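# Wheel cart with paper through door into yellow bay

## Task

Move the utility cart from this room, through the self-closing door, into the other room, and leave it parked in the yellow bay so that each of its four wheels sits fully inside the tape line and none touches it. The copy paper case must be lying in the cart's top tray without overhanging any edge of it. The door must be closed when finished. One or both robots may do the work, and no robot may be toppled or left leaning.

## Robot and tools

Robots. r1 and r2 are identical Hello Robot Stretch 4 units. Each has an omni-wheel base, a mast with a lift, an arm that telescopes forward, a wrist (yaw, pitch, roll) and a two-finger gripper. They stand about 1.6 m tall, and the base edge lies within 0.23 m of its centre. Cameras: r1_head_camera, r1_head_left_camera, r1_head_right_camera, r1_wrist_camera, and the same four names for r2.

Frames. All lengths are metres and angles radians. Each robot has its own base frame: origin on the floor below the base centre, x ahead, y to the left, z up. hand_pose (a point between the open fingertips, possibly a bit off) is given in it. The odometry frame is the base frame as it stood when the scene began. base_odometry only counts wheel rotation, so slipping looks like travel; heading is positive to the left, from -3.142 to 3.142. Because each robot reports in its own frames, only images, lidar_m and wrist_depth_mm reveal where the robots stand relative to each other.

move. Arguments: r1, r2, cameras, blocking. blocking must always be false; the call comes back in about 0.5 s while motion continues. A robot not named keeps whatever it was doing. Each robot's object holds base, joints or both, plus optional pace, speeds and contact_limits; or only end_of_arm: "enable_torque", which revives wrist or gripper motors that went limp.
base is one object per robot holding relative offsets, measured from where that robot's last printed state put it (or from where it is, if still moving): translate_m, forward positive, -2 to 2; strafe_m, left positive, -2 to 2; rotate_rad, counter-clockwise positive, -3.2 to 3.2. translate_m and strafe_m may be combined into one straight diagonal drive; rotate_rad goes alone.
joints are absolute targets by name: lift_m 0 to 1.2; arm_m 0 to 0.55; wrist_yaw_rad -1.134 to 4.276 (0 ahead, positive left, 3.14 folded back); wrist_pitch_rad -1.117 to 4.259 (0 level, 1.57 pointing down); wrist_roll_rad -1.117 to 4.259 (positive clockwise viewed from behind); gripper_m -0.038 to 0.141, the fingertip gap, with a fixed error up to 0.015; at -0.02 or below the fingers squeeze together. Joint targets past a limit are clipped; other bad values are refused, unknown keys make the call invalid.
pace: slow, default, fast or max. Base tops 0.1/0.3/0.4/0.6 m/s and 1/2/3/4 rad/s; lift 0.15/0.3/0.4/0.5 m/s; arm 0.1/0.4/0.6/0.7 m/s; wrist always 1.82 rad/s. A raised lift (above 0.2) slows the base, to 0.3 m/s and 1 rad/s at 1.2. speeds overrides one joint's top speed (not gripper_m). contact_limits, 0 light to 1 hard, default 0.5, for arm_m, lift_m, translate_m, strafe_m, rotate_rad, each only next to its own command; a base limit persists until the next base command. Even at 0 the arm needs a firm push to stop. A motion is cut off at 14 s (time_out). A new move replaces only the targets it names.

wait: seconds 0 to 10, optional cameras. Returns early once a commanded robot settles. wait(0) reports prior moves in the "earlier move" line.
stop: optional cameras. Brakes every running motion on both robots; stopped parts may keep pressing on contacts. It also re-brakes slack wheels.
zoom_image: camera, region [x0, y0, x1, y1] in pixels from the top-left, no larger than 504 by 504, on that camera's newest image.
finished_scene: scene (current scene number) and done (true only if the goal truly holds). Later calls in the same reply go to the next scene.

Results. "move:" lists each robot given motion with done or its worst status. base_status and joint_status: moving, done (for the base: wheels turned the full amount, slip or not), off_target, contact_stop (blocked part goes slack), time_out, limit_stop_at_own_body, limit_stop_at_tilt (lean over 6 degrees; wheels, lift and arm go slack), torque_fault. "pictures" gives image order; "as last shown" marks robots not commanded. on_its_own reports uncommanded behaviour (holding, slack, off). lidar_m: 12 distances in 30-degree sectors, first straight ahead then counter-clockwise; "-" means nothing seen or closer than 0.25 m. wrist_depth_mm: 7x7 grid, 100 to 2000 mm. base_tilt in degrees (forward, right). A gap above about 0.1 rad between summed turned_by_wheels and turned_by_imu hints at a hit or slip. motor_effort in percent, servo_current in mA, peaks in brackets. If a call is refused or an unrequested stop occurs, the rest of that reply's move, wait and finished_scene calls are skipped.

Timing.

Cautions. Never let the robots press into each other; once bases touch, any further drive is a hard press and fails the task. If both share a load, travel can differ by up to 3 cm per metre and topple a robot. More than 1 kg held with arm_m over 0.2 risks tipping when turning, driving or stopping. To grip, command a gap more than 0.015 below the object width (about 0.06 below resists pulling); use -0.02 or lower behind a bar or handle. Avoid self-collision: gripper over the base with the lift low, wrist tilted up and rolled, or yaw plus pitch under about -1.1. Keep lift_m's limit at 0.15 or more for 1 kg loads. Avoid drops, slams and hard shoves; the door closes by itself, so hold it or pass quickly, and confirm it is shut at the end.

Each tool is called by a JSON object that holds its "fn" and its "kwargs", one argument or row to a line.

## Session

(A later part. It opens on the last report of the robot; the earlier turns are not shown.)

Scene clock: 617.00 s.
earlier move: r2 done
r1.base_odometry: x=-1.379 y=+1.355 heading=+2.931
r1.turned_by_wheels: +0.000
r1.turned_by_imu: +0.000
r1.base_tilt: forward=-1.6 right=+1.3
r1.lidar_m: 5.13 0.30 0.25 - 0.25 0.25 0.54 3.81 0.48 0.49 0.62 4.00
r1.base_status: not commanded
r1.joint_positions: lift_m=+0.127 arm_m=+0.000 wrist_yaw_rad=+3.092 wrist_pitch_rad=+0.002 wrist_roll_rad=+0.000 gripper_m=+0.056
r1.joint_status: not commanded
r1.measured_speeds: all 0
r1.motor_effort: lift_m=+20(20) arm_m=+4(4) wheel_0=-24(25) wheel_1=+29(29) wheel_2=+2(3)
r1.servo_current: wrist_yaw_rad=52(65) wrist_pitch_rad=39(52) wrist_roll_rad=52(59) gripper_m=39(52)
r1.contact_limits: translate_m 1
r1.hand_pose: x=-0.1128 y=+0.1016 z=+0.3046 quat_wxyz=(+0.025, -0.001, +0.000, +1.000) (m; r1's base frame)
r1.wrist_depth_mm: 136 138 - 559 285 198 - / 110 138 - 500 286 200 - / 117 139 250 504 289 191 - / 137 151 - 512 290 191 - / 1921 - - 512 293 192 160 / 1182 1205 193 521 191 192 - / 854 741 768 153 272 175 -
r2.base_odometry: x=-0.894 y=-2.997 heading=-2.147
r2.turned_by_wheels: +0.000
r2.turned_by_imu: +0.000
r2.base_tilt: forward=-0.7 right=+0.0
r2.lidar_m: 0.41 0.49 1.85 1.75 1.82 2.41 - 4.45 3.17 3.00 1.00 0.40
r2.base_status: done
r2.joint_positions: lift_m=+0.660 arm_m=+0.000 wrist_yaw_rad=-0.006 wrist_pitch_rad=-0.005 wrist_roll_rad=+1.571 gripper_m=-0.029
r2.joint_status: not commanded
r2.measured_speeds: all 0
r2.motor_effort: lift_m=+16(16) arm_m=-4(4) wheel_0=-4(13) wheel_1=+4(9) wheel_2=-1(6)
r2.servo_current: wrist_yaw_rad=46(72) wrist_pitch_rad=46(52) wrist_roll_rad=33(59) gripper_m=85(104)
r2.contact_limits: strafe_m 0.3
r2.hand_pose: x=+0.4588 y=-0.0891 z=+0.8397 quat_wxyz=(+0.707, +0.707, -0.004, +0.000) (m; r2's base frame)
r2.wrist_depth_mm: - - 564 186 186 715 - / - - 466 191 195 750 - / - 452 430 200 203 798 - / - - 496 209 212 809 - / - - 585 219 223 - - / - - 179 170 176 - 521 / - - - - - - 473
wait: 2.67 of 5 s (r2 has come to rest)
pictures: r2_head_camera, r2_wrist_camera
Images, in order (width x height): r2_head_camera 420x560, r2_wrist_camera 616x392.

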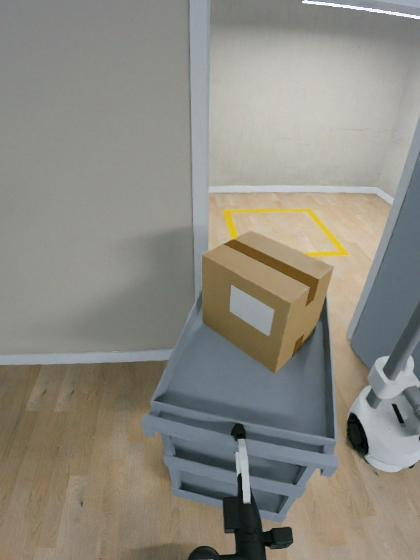

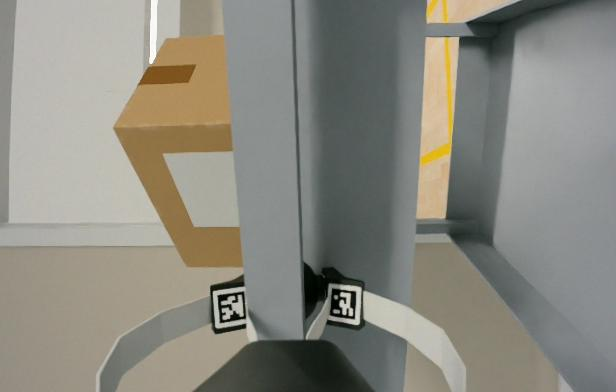

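{"fn": "move", "kwargs": {
  "blocking": false,
  "r2": {"base":{"translate_m":0.2,"strafe_m":-0.05},"pace":"slow","contact_limits":{"translate_m":0.3}},
  "cameras": []
}}

{"fn": "wait", "kwargs": {
  "seconds": 5,
  "cameras": ["r2_head_camera","r1_head_right_camera"]
}}

Scene clock: 622.20 s.
move: r2 moving
r1: as last shown
r1.lidar_m: 5.14 0.34 0.25 - 0.25 0.25 0.52 3.79 0.48 0.48 0.63 4.02
r1.motor_effort: lift_m=+20(20) arm_m=+4(4) wheel_0=-25(25) wheel_1=+28(29) wheel_2=+2(2)
r1.servo_current: wrist_yaw_rad=46(59) wrist_pitch_rad=46(52) wrist_roll_rad=46(65) gripper_m=39(46)
r1.contact_limits: translate_m 1
r1.wrist_depth_mm: 136 138 - 564 285 198 - / 110 138 - 500 289 200 - / 117 139 249 504 290 191 - / 137 151 - 504 289 191 - / 1921 - - 512 291 193 160 / 1205 1205 194 521 191 192 - / 854 750 759 153 274 175 -
r2.base_odometry: x=-0.903 y=-3.005 heading=-2.147
r2.turned_by_wheels: +0.000
r2.turned_by_imu: +0.001
r2.base_tilt: forward=-0.7 right=+0.1
r2.lidar_m: 0.40 0.50 1.86 1.76 1.82 2.43 - 4.42 3.13 2.98 1.00 0.38
r2.base_status: translate_m moving; strafe_m moving
r2.joint_positions: lift_m=+0.660 arm_m=+0.000 wrist_yaw_rad=-0.006 wrist_pitch_rad=-0.005 wrist_roll_rad=+1.571 gripper_m=-0.029
r2.joint_status: not commanded
r2.measured_speeds: translate_m=+0.048 strafe_m=-0.013 rotate_rad=-0.002 lift_m=+0.000 arm_m=+0.000 wrist_yaw_rad=+0.000 wrist_pitch_rad=+0.000 wrist_roll_rad=+0.000
r2.motor_effort: lift_m=+16(16) arm_m=+2(4) wheel_0=+10(10) wheel_1=+7(7) wheel_2=-13(14)
r2.servo_current: wrist_yaw_rad=52(65) wrist_pitch_rad=46(46) wrist_roll_rad=46(52) gripper_m=78(91)
r2.contact_limits: translate_m 0.3
r2.hand_pose: x=+0.4587 y=-0.0891 z=+0.8397 quat_wxyz=(+0.707, +0.707, -0.004, +0.000) (m; r2's base frame)
r2.wrist_depth_mm: - - 559 184 185 707 - / - - 455 191 193 741 - / - 452 421 199 202 798 - / - - 496 208 211 820 - / - - 574 219 222 - - / - - 179 169 176 - 517 / - - - - - - 459
pictures: none
No camera images: "cameras" was empty.

Scene clock: 625.00 s.
earlier move: r2 done
r1.base_odometry: x=-1.379 y=+1.355 heading=+2.931
r1.turned_by_wheels: +0.000
r1.turned_by_imu: +0.000
r1.base_tilt: forward=-1.6 right=+1.3
r1.lidar_m: 5.14 0.35 0.25 - 0.25 0.25 0.51 0.58 0.50 0.51 0.68 3.99
r1.base_status: not commanded
r1.joint_positions: lift_m=+0.127 arm_m=+0.000 wrist_yaw_rad=+3.092 wrist_pitch_rad=+0.002 wrist_roll_rad=+0.000 gripper_m=+0.056
r1.joint_status: not commanded
r1.measured_speeds: all 0
r1.motor_effort: lift_m=+20(20) arm_m=+4(4) wheel_0=-25(25) wheel_1=+29(29) wheel_2=+2(2)
r1.servo_current: wrist_yaw_rad=59(72) wrist_pitch_rad=46(52) wrist_roll_rad=59(65) gripper_m=39(46)
r1.contact_limits: translate_m 1
r1.hand_pose: x=-0.1128 y=+0.1016 z=+0.3046 quat_wxyz=(+0.025, -0.001, +0.000, +1.000) (m; r1's base frame)
r1.wrist_depth_mm: 136 138 - 564 285 197 - / 110 139 - 496 287 199 - / 117 139 248 504 289 191 - / 136 151 - 508 290 192 - / 1921 - - 512 291 193 160 / 1205 1160 194 521 191 192 - / 842 768 759 153 272 175 -
r2.base_odometry: x=-1.044 y=-3.137 heading=-2.146
r2.turned_by_wheels: +0.001
r2.turned_by_imu: +0.002
r2.base_tilt: forward=-0.7 right=+0.0
r2.lidar_m: 0.42 0.47 1.65 1.78 1.86 2.49 - 4.33 3.07 1.19 0.83 0.40
r2.base_status: done
r2.joint_positions: lift_m=+0.660 arm_m=+0.000 wrist_yaw_rad=+0.002 wrist_pitch_rad=-0.005 wrist_roll_rad=+1.571 gripper_m=-0.029
r2.joint_status: not commanded
r2.measured_speeds: all 0
r2.motor_effort: lift_m=+16(16) arm_m=+4(4) wheel_0=+7(13) wheel_1=+5(8) wheel_2=-3(16)
r2.servo_current: wrist_yaw_rad=33(65) wrist_pitch_rad=46(52) wrist_roll_rad=52(59) gripper_m=85(91)
r2.contact_limits: translate_m 0.3
r2.hand_pose: x=+0.4594 y=-0.0869 z=+0.8397 quat_wxyz=(+0.707, +0.707, -0.001, +0.002) (m; r2's base frame)
r2.wrist_depth_mm: - - 535 182 182 732 - / - - 452 138 191 750 - / - 452 427 198 200 798 - / - - 496 209 211 820 - / - - 603 218 223 - - / - - 178 169 176 - 517 / - - - - - - 459
wait: 2.80 of 5 s (r2 has come to rest)
pictures: r1_head_right_camera, r2_head_camera
Images, in order (width x height): r1_head_right_camera 420x672, r2_head_camera 420x560.

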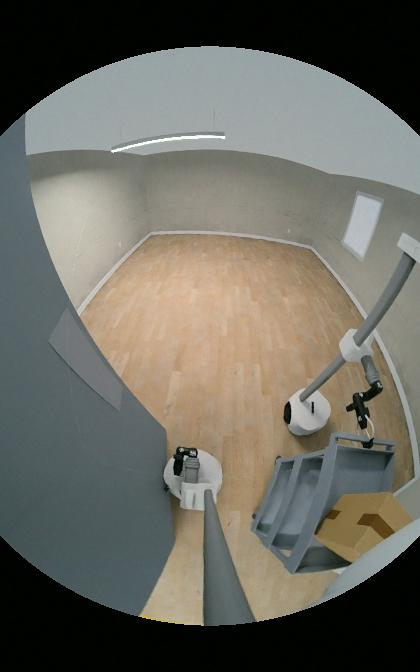

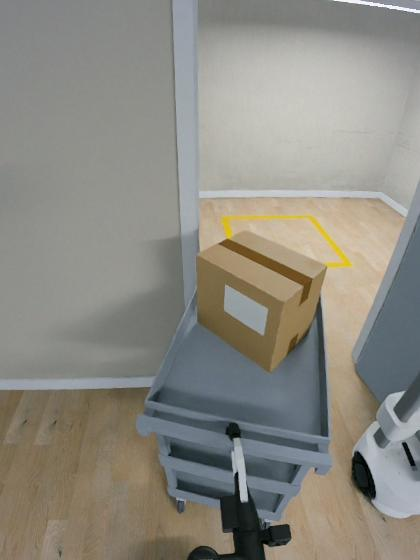

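{"fn": "move", "kwargs": {
  "blocking": false,
  "r2": {"base":{"translate_m":0.2,"strafe_m":-0.03},"pace":"slow","contact_limits":{"translate_m":0.25}},
  "cameras": []
}}

{"fn": "wait", "kwargs": {
  "seconds": 5,
  "cameras": ["r2_head_camera","r1_head_right_camera"]
}}

Scene clock: 631.20 s.
move: r2 moving
r1: as last shown
r1.lidar_m: 5.13 0.34 0.25 - 0.25 0.25 0.53 0.56 0.52 0.51 0.79 4.00
r1.servo_current: wrist_yaw_rad=46(59) wrist_pitch_rad=39(52) wrist_roll_rad=59(59) gripper_m=33(46)
r1.contact_limits: translate_m 1
r1.wrist_depth_mm: 136 138 - 564 282 198 - / 110 138 - 496 286 200 - / 117 139 249 504 289 191 - / 136 151 - 512 290 192 - / 1921 - - 517 291 193 160 / 1229 1229 193 521 191 192 - / 854 741 759 153 274 175 -
r2.base_odometry: x=-1.053 y=-3.147 heading=-2.146
r2.turned_by_wheels: +0.001
r2.turned_by_imu: +0.001
r2.base_tilt: forward=-0.7 right=+0.1
r2.lidar_m: 0.42 0.46 1.62 1.79 1.89 2.50 - 4.34 3.10 1.20 0.83 0.41
r2.base_status: translate_m moving; strafe_m moving
r2.joint_positions: lift_m=+0.660 arm_m=+0.000 wrist_yaw_rad=+0.002 wrist_pitch_rad=-0.005 wrist_roll_rad=+1.571 gripper_m=-0.029
r2.joint_status: not commanded
r2.measured_speeds: translate_m=+0.049 strafe_m=-0.008 rotate_rad=+0.001 lift_m=+0.000 arm_m=+0.000 wrist_yaw_rad=+0.000 wrist_pitch_rad=+0.000 wrist_roll_rad=+0.000
r2.motor_effort: lift_m=+16(16) arm_m=+4(4) wheel_0=+10(12) wheel_1=+7(7) wheel_2=-10(10)
r2.servo_current: wrist_yaw_rad=46(59) wrist_pitch_rad=46(46) wrist_roll_rad=39(59) gripper_m=85(91)
r2.contact_limits: translate_m 0.25
r2.hand_pose: x=+0.4594 y=-0.0869 z=+0.8397 quat_wxyz=(+0.707, +0.707, -0.001, +0.002) (m; r2's base frame)
r2.wrist_depth_mm: - - 535 182 182 732 - / - - 462 189 191 741 - / - 452 427 198 200 798 - / - - 496 210 211 820 - / - - 574 217 223 - - / - - 178 169 176 - 521 / - - - - - - 455
pictures: none
No camera images: "cameras" was empty.

Scene clock: 634.00 s.
earlier move: r2 done
r1.base_odometry: x=-1.379 y=+1.355 heading=+2.931
r1.turned_by_wheels: +0.000
r1.turned_by_imu: +0.000
r1.base_tilt: forward=-1.6 right=+1.3
r1.lidar_m: 5.13 0.34 0.25 - 0.25 0.25 0.50 0.65 0.53 0.54 0.71 4.02
r1.base_status: not commanded
r1.joint_positions: lift_m=+0.127 arm_m=+0.000 wrist_yaw_rad=+3.092 wrist_pitch_rad=+0.002 wrist_roll_rad=+0.000 gripper_m=+0.056
r1.joint_status: not commanded
r1.measured_speeds: all 0
r1.motor_effort: lift_m=+20(20) arm_m=+4(4) wheel_0=-25(25) wheel_1=+28(29) wheel_2=+2(2)
r1.servo_current: wrist_yaw_rad=39(78) wrist_pitch_rad=46(52) wrist_roll_rad=59(65) gripper_m=46(46)
r1.contact_limits: translate_m 1
r1.hand_pose: x=-0.1128 y=+0.1016 z=+0.3046 quat_wxyz=(+0.025, -0.001, +0.000, +1.000) (m; r1's base frame)
r1.wrist_depth_mm: 135 138 - 564 283 198 - / 110 138 - 504 287 199 - / 117 139 249 508 290 191 - / 136 151 - 512 290 192 - / 1708 - - 517 293 192 160 / 1098 1182 194 521 191 193 - / 854 759 759 153 273 175 -
r2.base_odometry: x=-1.178 y=-3.288 heading=-2.146
r2.turned_by_wheels: +0.000
r2.turned_by_imu: +0.000
r2.base_tilt: forward=-0.7 right=+0.1
r2.lidar_m: 0.41 0.47 1.38 1.84 1.93 2.56 - 4.28 3.04 0.83 0.75 0.41
r2.base_status: done
r2.joint_positions: lift_m=+0.660 arm_m=+0.000 wrist_yaw_rad=+0.002 wrist_pitch_rad=-0.005 wrist_roll_rad=+1.571 gripper_m=-0.029
r2.joint_status: not commanded
r2.measured_speeds: all 0
r2.motor_effort: lift_m=+16(16) arm_m=+4(4) wheel_0=+5(12) wheel_1=+4(7) wheel_2=-7(11)
r2.servo_current: wrist_yaw_rad=52(59) wrist_pitch_rad=39(52) wrist_roll_rad=33(59) gripper_m=85(98)
r2.contact_limits: translate_m 0.25
r2.hand_pose: x=+0.4594 y=-0.0869 z=+0.8397 quat_wxyz=(+0.707, +0.707, -0.001, +0.002) (m; r2's base frame)
r2.wrist_depth_mm: - - - 188 191 741 - / - - 488 196 197 750 - / - 459 433 204 206 798 - / - - 488 211 213 820 - / - - 574 221 223 - - / - - 179 170 175 - - / - - - - - - 473
wait: 2.80 of 5 s (r2 has come to rest)
pictures: r1_head_right_camera, r2_head_camera
Images, in order (width x height): r1_head_right_camera 420x672, r2_head_camera 420x560.

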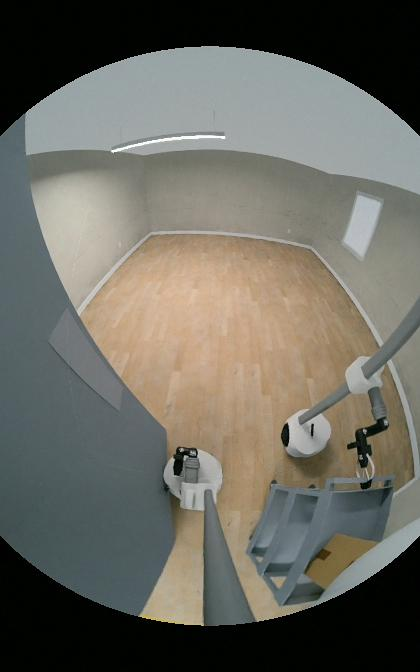

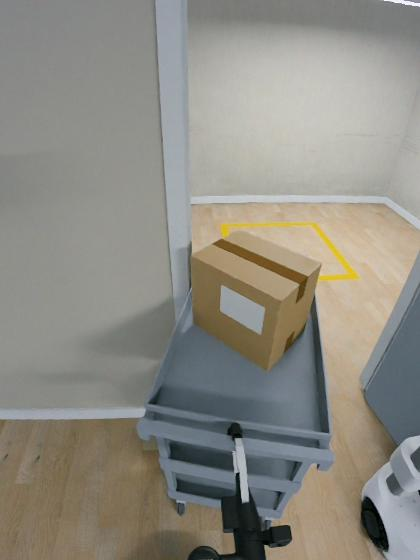

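{"fn": "move", "kwargs": {
  "blocking": false,
  "r2": {"base":{"translate_m":0.2,"strafe_m":-0.06},"pace":"slow","contact_limits":{"translate_m":0.25}},
  "cameras": []
}}

{"fn": "wait", "kwargs": {
  "seconds": 5,
  "cameras": ["r2_head_camera","r1_head_right_camera","r2_head_left_camera"]
}}

Scene clock: 640.83 s.
move: r2 moving
r1: as last shown
r1.lidar_m: 5.14 0.34 0.25 - 0.25 0.25 0.56 0.65 0.53 0.54 0.71 3.99
r1.motor_effort: lift_m=+20(20) arm_m=+4(4) wheel_0=-25(25) wheel_1=+29(29) wheel_2=+2(2)
r1.servo_current: wrist_yaw_rad=52(65) wrist_pitch_rad=39(52) wrist_roll_rad=39(52) gripper_m=39(46)
r1.contact_limits: translate_m 1
r1.wrist_depth_mm: 136 138 - 559 285 198 - / 110 138 - 508 287 199 - / 117 139 249 500 289 191 - / 136 151 - 508 291 192 - / 1661 - - 512 290 193 160 / 1205 1205 193 525 190 192 - / 842 750 750 153 273 175 -
r2.base_odometry: x=-1.188 y=-3.297 heading=-2.146
r2.turned_by_wheels: +0.000
r2.turned_by_imu: +0.001
r2.base_tilt: forward=-0.7 right=+0.1
r2.lidar_m: 0.39 0.46 1.36 1.84 1.89 2.57 - 4.24 3.05 0.78 0.72 0.41
r2.base_status: translate_m moving; strafe_m moving
r2.joint_positions: lift_m=+0.660 arm_m=+0.000 wrist_yaw_rad=+0.002 wrist_pitch_rad=-0.005 wrist_roll_rad=+1.571 gripper_m=-0.029
r2.joint_status: not commanded
r2.measured_speeds: translate_m=+0.049 strafe_m=-0.015 rotate_rad=+0.002 lift_m=+0.000 arm_m=+0.000 wrist_yaw_rad=+0.000 wrist_pitch_rad=+0.000 wrist_roll_rad=+0.000
r2.motor_effort: lift_m=+16(16) arm_m=+4(4) wheel_0=+7(11) wheel_1=+5(6) wheel_2=-11(14)
r2.servo_current: wrist_yaw_rad=39(52) wrist_pitch_rad=46(52) wrist_roll_rad=46(65) gripper_m=85(91)
r2.contact_limits: translate_m 0.25
r2.hand_pose: x=+0.4594 y=-0.0869 z=+0.8397 quat_wxyz=(+0.707, +0.707, -0.001, +0.002) (m; r2's base frame)
r2.wrist_depth_mm: - - - 187 190 750 - / - - 484 195 197 750 - / - 459 433 203 205 788 - / - - 480 211 214 809 - / - - 574 220 223 - - / - - 179 170 175 - - / - - - - - - 469
pictures: none
No camera images: "cameras" was empty.

Scene clock: 643.67 s.
earlier move: r2 done
r1.base_odometry: x=-1.379 y=+1.355 heading=+2.931
r1.turned_by_wheels: +0.000
r1.turned_by_imu: +0.000
r1.base_tilt: forward=-1.6 right=+1.3
r1.lidar_m: 5.13 0.34 0.25 - 0.25 0.25 0.54 0.62 0.55 0.63 0.65 4.04
r1.base_status: not commanded
r1.joint_positions: lift_m=+0.127 arm_m=+0.000 wrist_yaw_rad=+3.092 wrist_pitch_rad=+0.002 wrist_roll_rad=+0.000 gripper_m=+0.056
r1.joint_status: not commanded
r1.measured_speeds: all 0
r1.motor_effort: lift_m=+20(20) arm_m=+4(4) wheel_0=-24(25) wheel_1=+29(29) wheel_2=+2(3)
r1.servo_current: wrist_yaw_rad=52(72) wrist_pitch_rad=39(52) wrist_roll_rad=59(65) gripper_m=39(52)
r1.contact_limits: translate_m 1
r1.hand_pose: x=-0.1128 y=+0.1016 z=+0.3046 quat_wxyz=(+0.025, -0.001, +0.000, +1.000) (m; r1's base frame)
r1.wrist_depth_mm: 136 138 - 554 283 197 - / 110 138 - 500 289 199 - / 117 139 250 500 289 191 - / 136 151 - 508 290 191 - / - 1921 - 517 293 193 160 / 991 1182 194 517 190 193 - / 798 768 750 153 272 175 -
r2.base_odometry: x=-1.337 y=-3.423 heading=-2.146
r2.turned_by_wheels: +0.000
r2.turned_by_imu: +0.001
r2.base_tilt: forward=-0.7 right=+0.1
r2.lidar_m: 0.41 0.47 1.07 1.90 1.99 2.67 - 4.19 2.98 0.63 0.63 0.38
r2.base_status: done
r2.joint_positions: lift_m=+0.660 arm_m=+0.000 wrist_yaw_rad=+0.002 wrist_pitch_rad=-0.005 wrist_roll_rad=+1.571 gripper_m=-0.029
r2.joint_status: not commanded
r2.measured_speeds: all 0
r2.motor_effort: lift_m=+16(16) arm_m=+4(4) wheel_0=+5(12) wheel_1=+5(8) wheel_2=-7(14)
r2.servo_current: wrist_yaw_rad=46(65) wrist_pitch_rad=39(52) wrist_roll_rad=46(65) gripper_m=85(91)
r2.contact_limits: translate_m 0.25
r2.hand_pose: x=+0.4594 y=-0.0869 z=+0.8397 quat_wxyz=(+0.707, +0.707, -0.001, +0.002) (m; r2's base frame)
r2.wrist_depth_mm: - - - 192 195 1661 - / - - 504 199 202 759 - / - 466 442 152 208 788 - / - - 480 213 216 809 - / - - 564 222 224 - - / - - 185 171 175 668 - / 569 559 554 - - 544 480
wait: 2.83 of 5 s (r2 has come to rest)
pictures: r1_head_right_camera, r2_head_camera, r2_head_left_camera
Images, in order (width x height): r1_head_right_camera 420x672, r2_head_camera 420x560, r2_head_left_camera 420x672.

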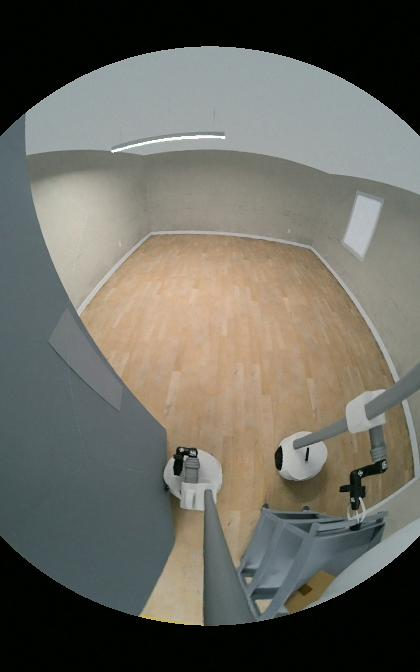

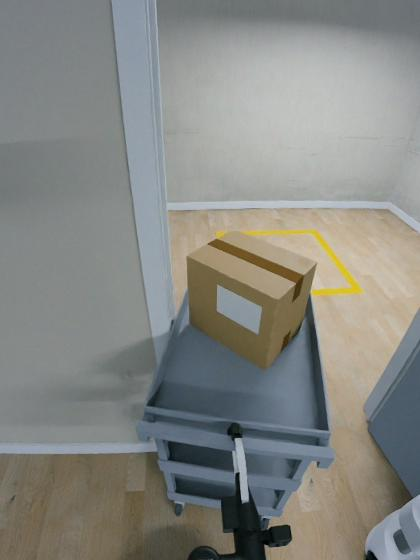

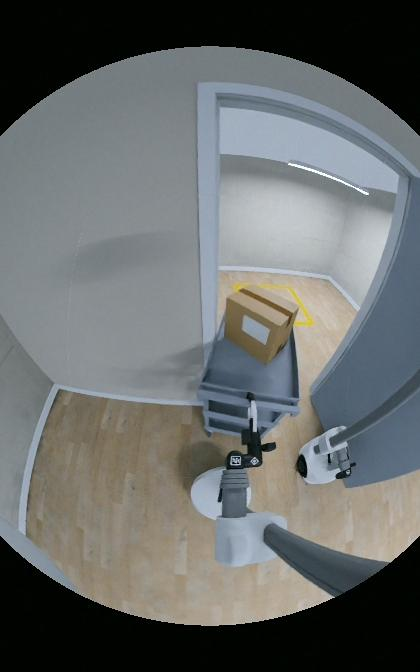

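{"fn": "move", "kwargs": {
  "blocking": false,
  "r2": {"base":{"translate_m":0.2,"strafe_m":-0.06},"pace":"slow","contact_limits":{"translate_m":0.25}},
  "cameras": []
}}

{"fn": "wait", "kwargs": {
  "seconds": 5,
  "cameras": ["r2_head_camera","r2_head_left_camera"]
}}

Scene clock: 651.40 s.
move: r2 moving
r1: as last shown
r1.lidar_m: 5.13 0.34 0.25 - 0.25 0.25 0.51 0.63 0.57 0.63 0.65 3.99
r1.motor_effort: lift_m=+20(20) arm_m=+4(4) wheel_0=-25(25) wheel_1=+29(29) wheel_2=+2(2)
r1.servo_current: wrist_yaw_rad=52(65) wrist_pitch_rad=26(46) wrist_roll_rad=39(52) gripper_m=46(46)
r1.contact_limits: translate_m 1
r1.wrist_depth_mm: 136 138 - 559 285 198 - / 111 138 - 500 287 199 - / 117 138 249 504 287 191 - / 136 151 - 512 291 192 - / - - - 517 290 192 160 / 976 1205 193 525 191 193 - / 798 759 759 153 272 175 -
r2.base_odometry: x=-1.347 y=-3.432 heading=-2.146
r2.turned_by_wheels: +0.000
r2.turned_by_imu: +0.001
r2.base_tilt: forward=-0.7 right=+0.1
r2.lidar_m: 0.42 0.45 1.05 1.93 1.99 2.64 - 4.17 2.96 0.63 0.66 0.42
r2.base_status: translate_m moving; strafe_m moving
r2.joint_positions: lift_m=+0.660 arm_m=+0.000 wrist_yaw_rad=+0.002 wrist_pitch_rad=-0.005 wrist_roll_rad=+1.571 gripper_m=-0.029
r2.joint_status: not commanded
r2.measured_speeds: translate_m=+0.049 strafe_m=-0.014 rotate_rad=-0.002 lift_m=+0.000 arm_m=+0.000 wrist_yaw_rad=+0.000 wrist_pitch_rad=+0.000 wrist_roll_rad=+0.000
r2.motor_effort: lift_m=+16(16) arm_m=+4(4) wheel_0=+8(10) wheel_1=+6(8) wheel_2=-11(12)
r2.servo_current: wrist_yaw_rad=46(52) wrist_pitch_rad=39(46) wrist_roll_rad=39(52) gripper_m=85(91)
r2.contact_limits: translate_m 0.25
r2.hand_pose: x=+0.4594 y=-0.0869 z=+0.8397 quat_wxyz=(+0.707, +0.707, -0.001, +0.002) (m; r2's base frame)
r2.wrist_depth_mm: - - - 193 194 1661 - / - - 500 198 201 759 - / - 469 445 152 208 788 - / - - 484 213 216 820 - / - - 564 222 223 - - / - - 185 171 176 - - / 554 549 549 - - 530 484
pictures: none
No camera images: "cameras" was empty.

Scene clock: 654.23 s.
earlier move: r2 done
r1.base_odometry: x=-1.379 y=+1.355 heading=+2.931
r1.turned_by_wheels: +0.000
r1.turned_by_imu: +0.000
r1.base_tilt: forward=-1.6 right=+1.3
r1.lidar_m: 5.14 0.33 0.25 - 0.25 0.25 0.53 0.61 0.60 0.55 2.90 4.02
r1.base_status: not commanded
r1.joint_positions: lift_m=+0.127 arm_m=+0.000 wrist_yaw_rad=+3.092 wrist_pitch_rad=+0.002 wrist_roll_rad=+0.000 gripper_m=+0.056
r1.joint_status: not commanded
r1.measured_speeds: all 0
r1.motor_effort: lift_m=+20(20) arm_m=+4(4) wheel_0=-25(25) wheel_1=+29(29) wheel_2=+2(3)
r1.servo_current: wrist_yaw_rad=46(72) wrist_pitch_rad=39(52) wrist_roll_rad=52(72) gripper_m=52(52)
r1.contact_limits: translate_m 1
r1.hand_pose: x=-0.1128 y=+0.1016 z=+0.3046 quat_wxyz=(+0.025, -0.001, +0.000, +1.000) (m; r1's base frame)
r1.wrist_depth_mm: 136 138 - 564 283 198 - / 110 139 - 500 289 199 - / 117 139 249 504 289 190 - / 136 150 - 508 290 192 - / 137 1983 - 512 289 192 160 / 1078 1098 194 521 191 193 - / 842 750 759 153 273 174 -
r2.base_odometry: x=-1.496 y=-3.558 heading=-2.145
r2.turned_by_wheels: +0.000
r2.turned_by_imu: +0.001
r2.base_tilt: forward=-0.7 right=+0.0
r2.lidar_m: 0.41 0.46 0.83 1.98 2.05 2.73 - 4.07 0.64 0.56 0.94 0.42
r2.base_status: done
r2.joint_positions: lift_m=+0.660 arm_m=+0.000 wrist_yaw_rad=+0.002 wrist_pitch_rad=-0.005 wrist_roll_rad=+1.571 gripper_m=-0.029
r2.joint_status: not commanded
r2.measured_speeds: all 0
r2.motor_effort: lift_m=+16(16) arm_m=+4(4) wheel_0=+5(12) wheel_1=+5(8) wheel_2=-6(12)
r2.servo_current: wrist_yaw_rad=52(59) wrist_pitch_rad=52(52) wrist_roll_rad=46(59) gripper_m=85(91)
r2.contact_limits: translate_m 0.25
r2.hand_pose: x=+0.4594 y=-0.0869 z=+0.8397 quat_wxyz=(+0.707, +0.707, -0.001, +0.002) (m; r2's base frame)
r2.wrist_depth_mm: - - - 197 198 1808 - / - - 559 204 204 741 - / - 488 452 154 211 788 - / - - 473 215 217 820 - / - - 554 223 224 - - / - - 185 170 175 - - / - - - - - 1576 496
wait: 2.83 of 5 s (r2 has come to rest)
pictures: r2_head_camera, r2_head_left_camera
Images, in order (width x height): r2_head_camera 420x560, r2_head_left_camera 420x672.

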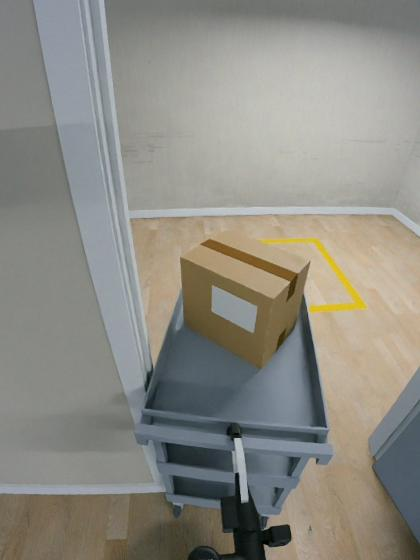

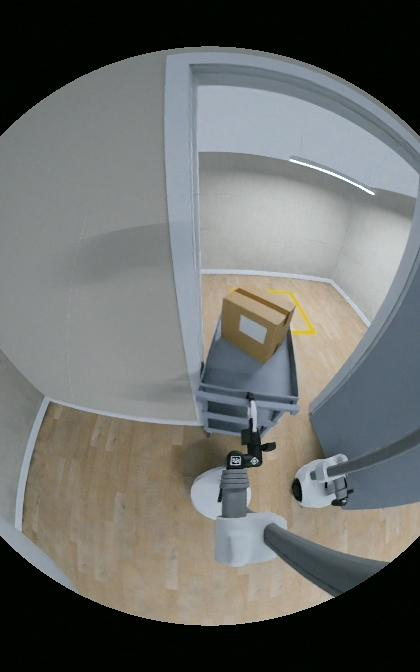

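{"fn": "move", "kwargs": {
  "blocking": false,
  "r2": {"base":{"strafe_m":-0.14},"pace":"slow","contact_limits":{"strafe_m":0.25}},
  "cameras": []
}}

{"fn": "wait", "kwargs": {
  "seconds": 5,
  "cameras": ["r2_head_camera","r2_head_left_camera"]
}}

Scene clock: 660.30 s.
move: r2 moving
r1: as last shown
r1.lidar_m: 5.14 0.33 0.25 - 0.25 0.25 0.52 0.61 0.55 0.53 2.90 4.04
r1.motor_effort: lift_m=+20(20) arm_m=+4(4) wheel_0=-24(25) wheel_1=+28(29) wheel_2=+2(2)
r1.servo_current: wrist_yaw_rad=46(65) wrist_pitch_rad=39(46) wrist_roll_rad=46(65) gripper_m=39(46)
r1.contact_limits: translate_m 1
r1.wrist_depth_mm: 136 138 - 559 285 198 - / 110 139 - 500 289 200 - / 117 139 250 508 290 191 - / 136 151 - 512 290 192 - / 138 1708 - 512 291 192 160 / 1078 1098 194 521 190 193 - / 842 750 750 153 272 175 -
r2.base_odometry: x=-1.508 y=-3.551 heading=-2.145
r2.turned_by_wheels: +0.000
r2.turned_by_imu: +0.001
r2.base_tilt: forward=-0.7 right=+0.0
r2.lidar_m: 0.40 0.46 0.84 1.99 2.06 2.76 - 4.05 0.61 0.53 0.91 0.41
r2.base_status: strafe_m moving
r2.joint_positions: lift_m=+0.660 arm_m=+0.000 wrist_yaw_rad=+0.003 wrist_pitch_rad=-0.005 wrist_roll_rad=+1.571 gripper_m=-0.029
r2.joint_status: not commanded
r2.measured_speeds: translate_m=+0.000 strafe_m=-0.057 rotate_rad=-0.002 lift_m=+0.000 arm_m=+0.000 wrist_yaw_rad=+0.002 wrist_pitch_rad=+0.000 wrist_roll_rad=+0.000
r2.motor_effort: lift_m=+16(16) arm_m=+4(4) wheel_0=+9(14) wheel_1=-6(8) wheel_2=+1(4)
r2.servo_current: wrist_yaw_rad=46(52) wrist_pitch_rad=39(52) wrist_roll_rad=52(52) gripper_m=91(91)
r2.contact_limits: strafe_m 0.25
r2.hand_pose: x=+0.4596 y=-0.0865 z=+0.8397 quat_wxyz=(+0.707, +0.707, +0.000, +0.003) (m; r2's base frame)
r2.wrist_depth_mm: - - - 198 199 1756 - / - - 559 204 204 732 - / - 492 449 155 211 798 - / - - 473 216 218 820 - / - - 549 222 224 - - / - - 184 171 175 - - / - - - - - 1576 496
pictures: none
No camera images: "cameras" was empty.

Scene clock: 662.33 s.
earlier move: r2 done
r1.base_odometry: x=-1.379 y=+1.355 heading=+2.931
r1.turned_by_wheels: +0.000
r1.turned_by_imu: +0.000
r1.base_tilt: forward=-1.6 right=+1.2
r1.lidar_m: 5.14 0.35 0.25 - 0.25 0.25 0.52 0.54 0.43 0.41 2.89 4.03
r1.base_status: not commanded
r1.joint_positions: lift_m=+0.127 arm_m=+0.000 wrist_yaw_rad=+3.092 wrist_pitch_rad=+0.002 wrist_roll_rad=+0.000 gripper_m=+0.056
r1.joint_status: not commanded
r1.measured_speeds: all 0
r1.motor_effort: lift_m=+20(20) arm_m=+4(4) wheel_0=-24(25) wheel_1=+29(29) wheel_2=+2(3)
r1.servo_current: wrist_yaw_rad=46(65) wrist_pitch_rad=46(52) wrist_roll_rad=59(65) gripper_m=39(46)
r1.contact_limits: translate_m 1
r1.hand_pose: x=-0.1128 y=+0.1016 z=+0.3046 quat_wxyz=(+0.025, -0.001, +0.000, +1.000) (m; r1's base frame)
r1.wrist_depth_mm: 136 138 - 564 283 198 - / 110 139 - 504 287 199 - / 117 139 249 508 289 191 - / 136 151 - 512 290 192 - / 615 1756 - 512 291 192 160 / 621 1098 195 521 191 193 - / 798 759 759 153 273 175 -
r2.base_odometry: x=-1.613 y=-3.483 heading=-2.145
r2.turned_by_wheels: +0.000
r2.turned_by_imu: +0.000
r2.base_tilt: forward=-0.7 right=+0.1
r2.lidar_m: 0.39 0.42 0.83 2.08 2.19 2.91 - 3.89 0.49 0.43 0.51 0.44
r2.base_status: done
r2.joint_positions: lift_m=+0.660 arm_m=+0.000 wrist_yaw_rad=+0.004 wrist_pitch_rad=-0.005 wrist_roll_rad=+1.571 gripper_m=-0.029
r2.joint_status: not commanded
r2.measured_speeds: all 0
r2.motor_effort: lift_m=+16(16) arm_m=+4(4) wheel_0=+6(14) wheel_1=-5(8) wheel_2=+0(4)
r2.servo_current: wrist_yaw_rad=52(59) wrist_pitch_rad=46(52) wrist_roll_rad=39(59) gripper_m=91(91)
r2.contact_limits: strafe_m 0.25
r2.hand_pose: x=+0.4596 y=-0.0863 z=+0.8397 quat_wxyz=(+0.707, +0.707, +0.000, +0.003) (m; r2's base frame)
r2.wrist_depth_mm: - - - 172 230 1756 1205 / - - - 229 229 1808 - / - - 603 229 229 820 - / - - 466 229 229 820 - / - - 500 229 229 820 - / - - 184 171 177 820 - / - - 615 - - - -
wait: 2.03 of 5 s (r2 has come to rest)
pictures: r2_head_camera, r2_head_left_camera
Images, in order (width x height): r2_head_camera 420x560, r2_head_left_camera 420x672.

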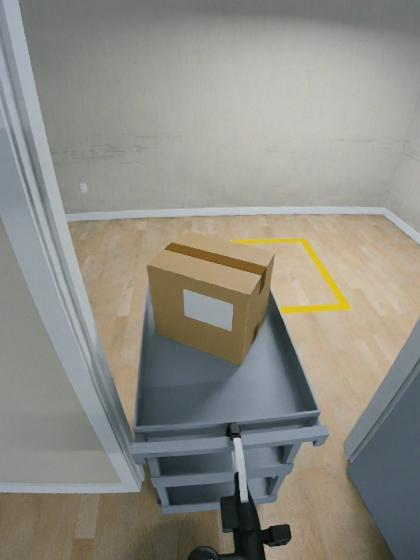

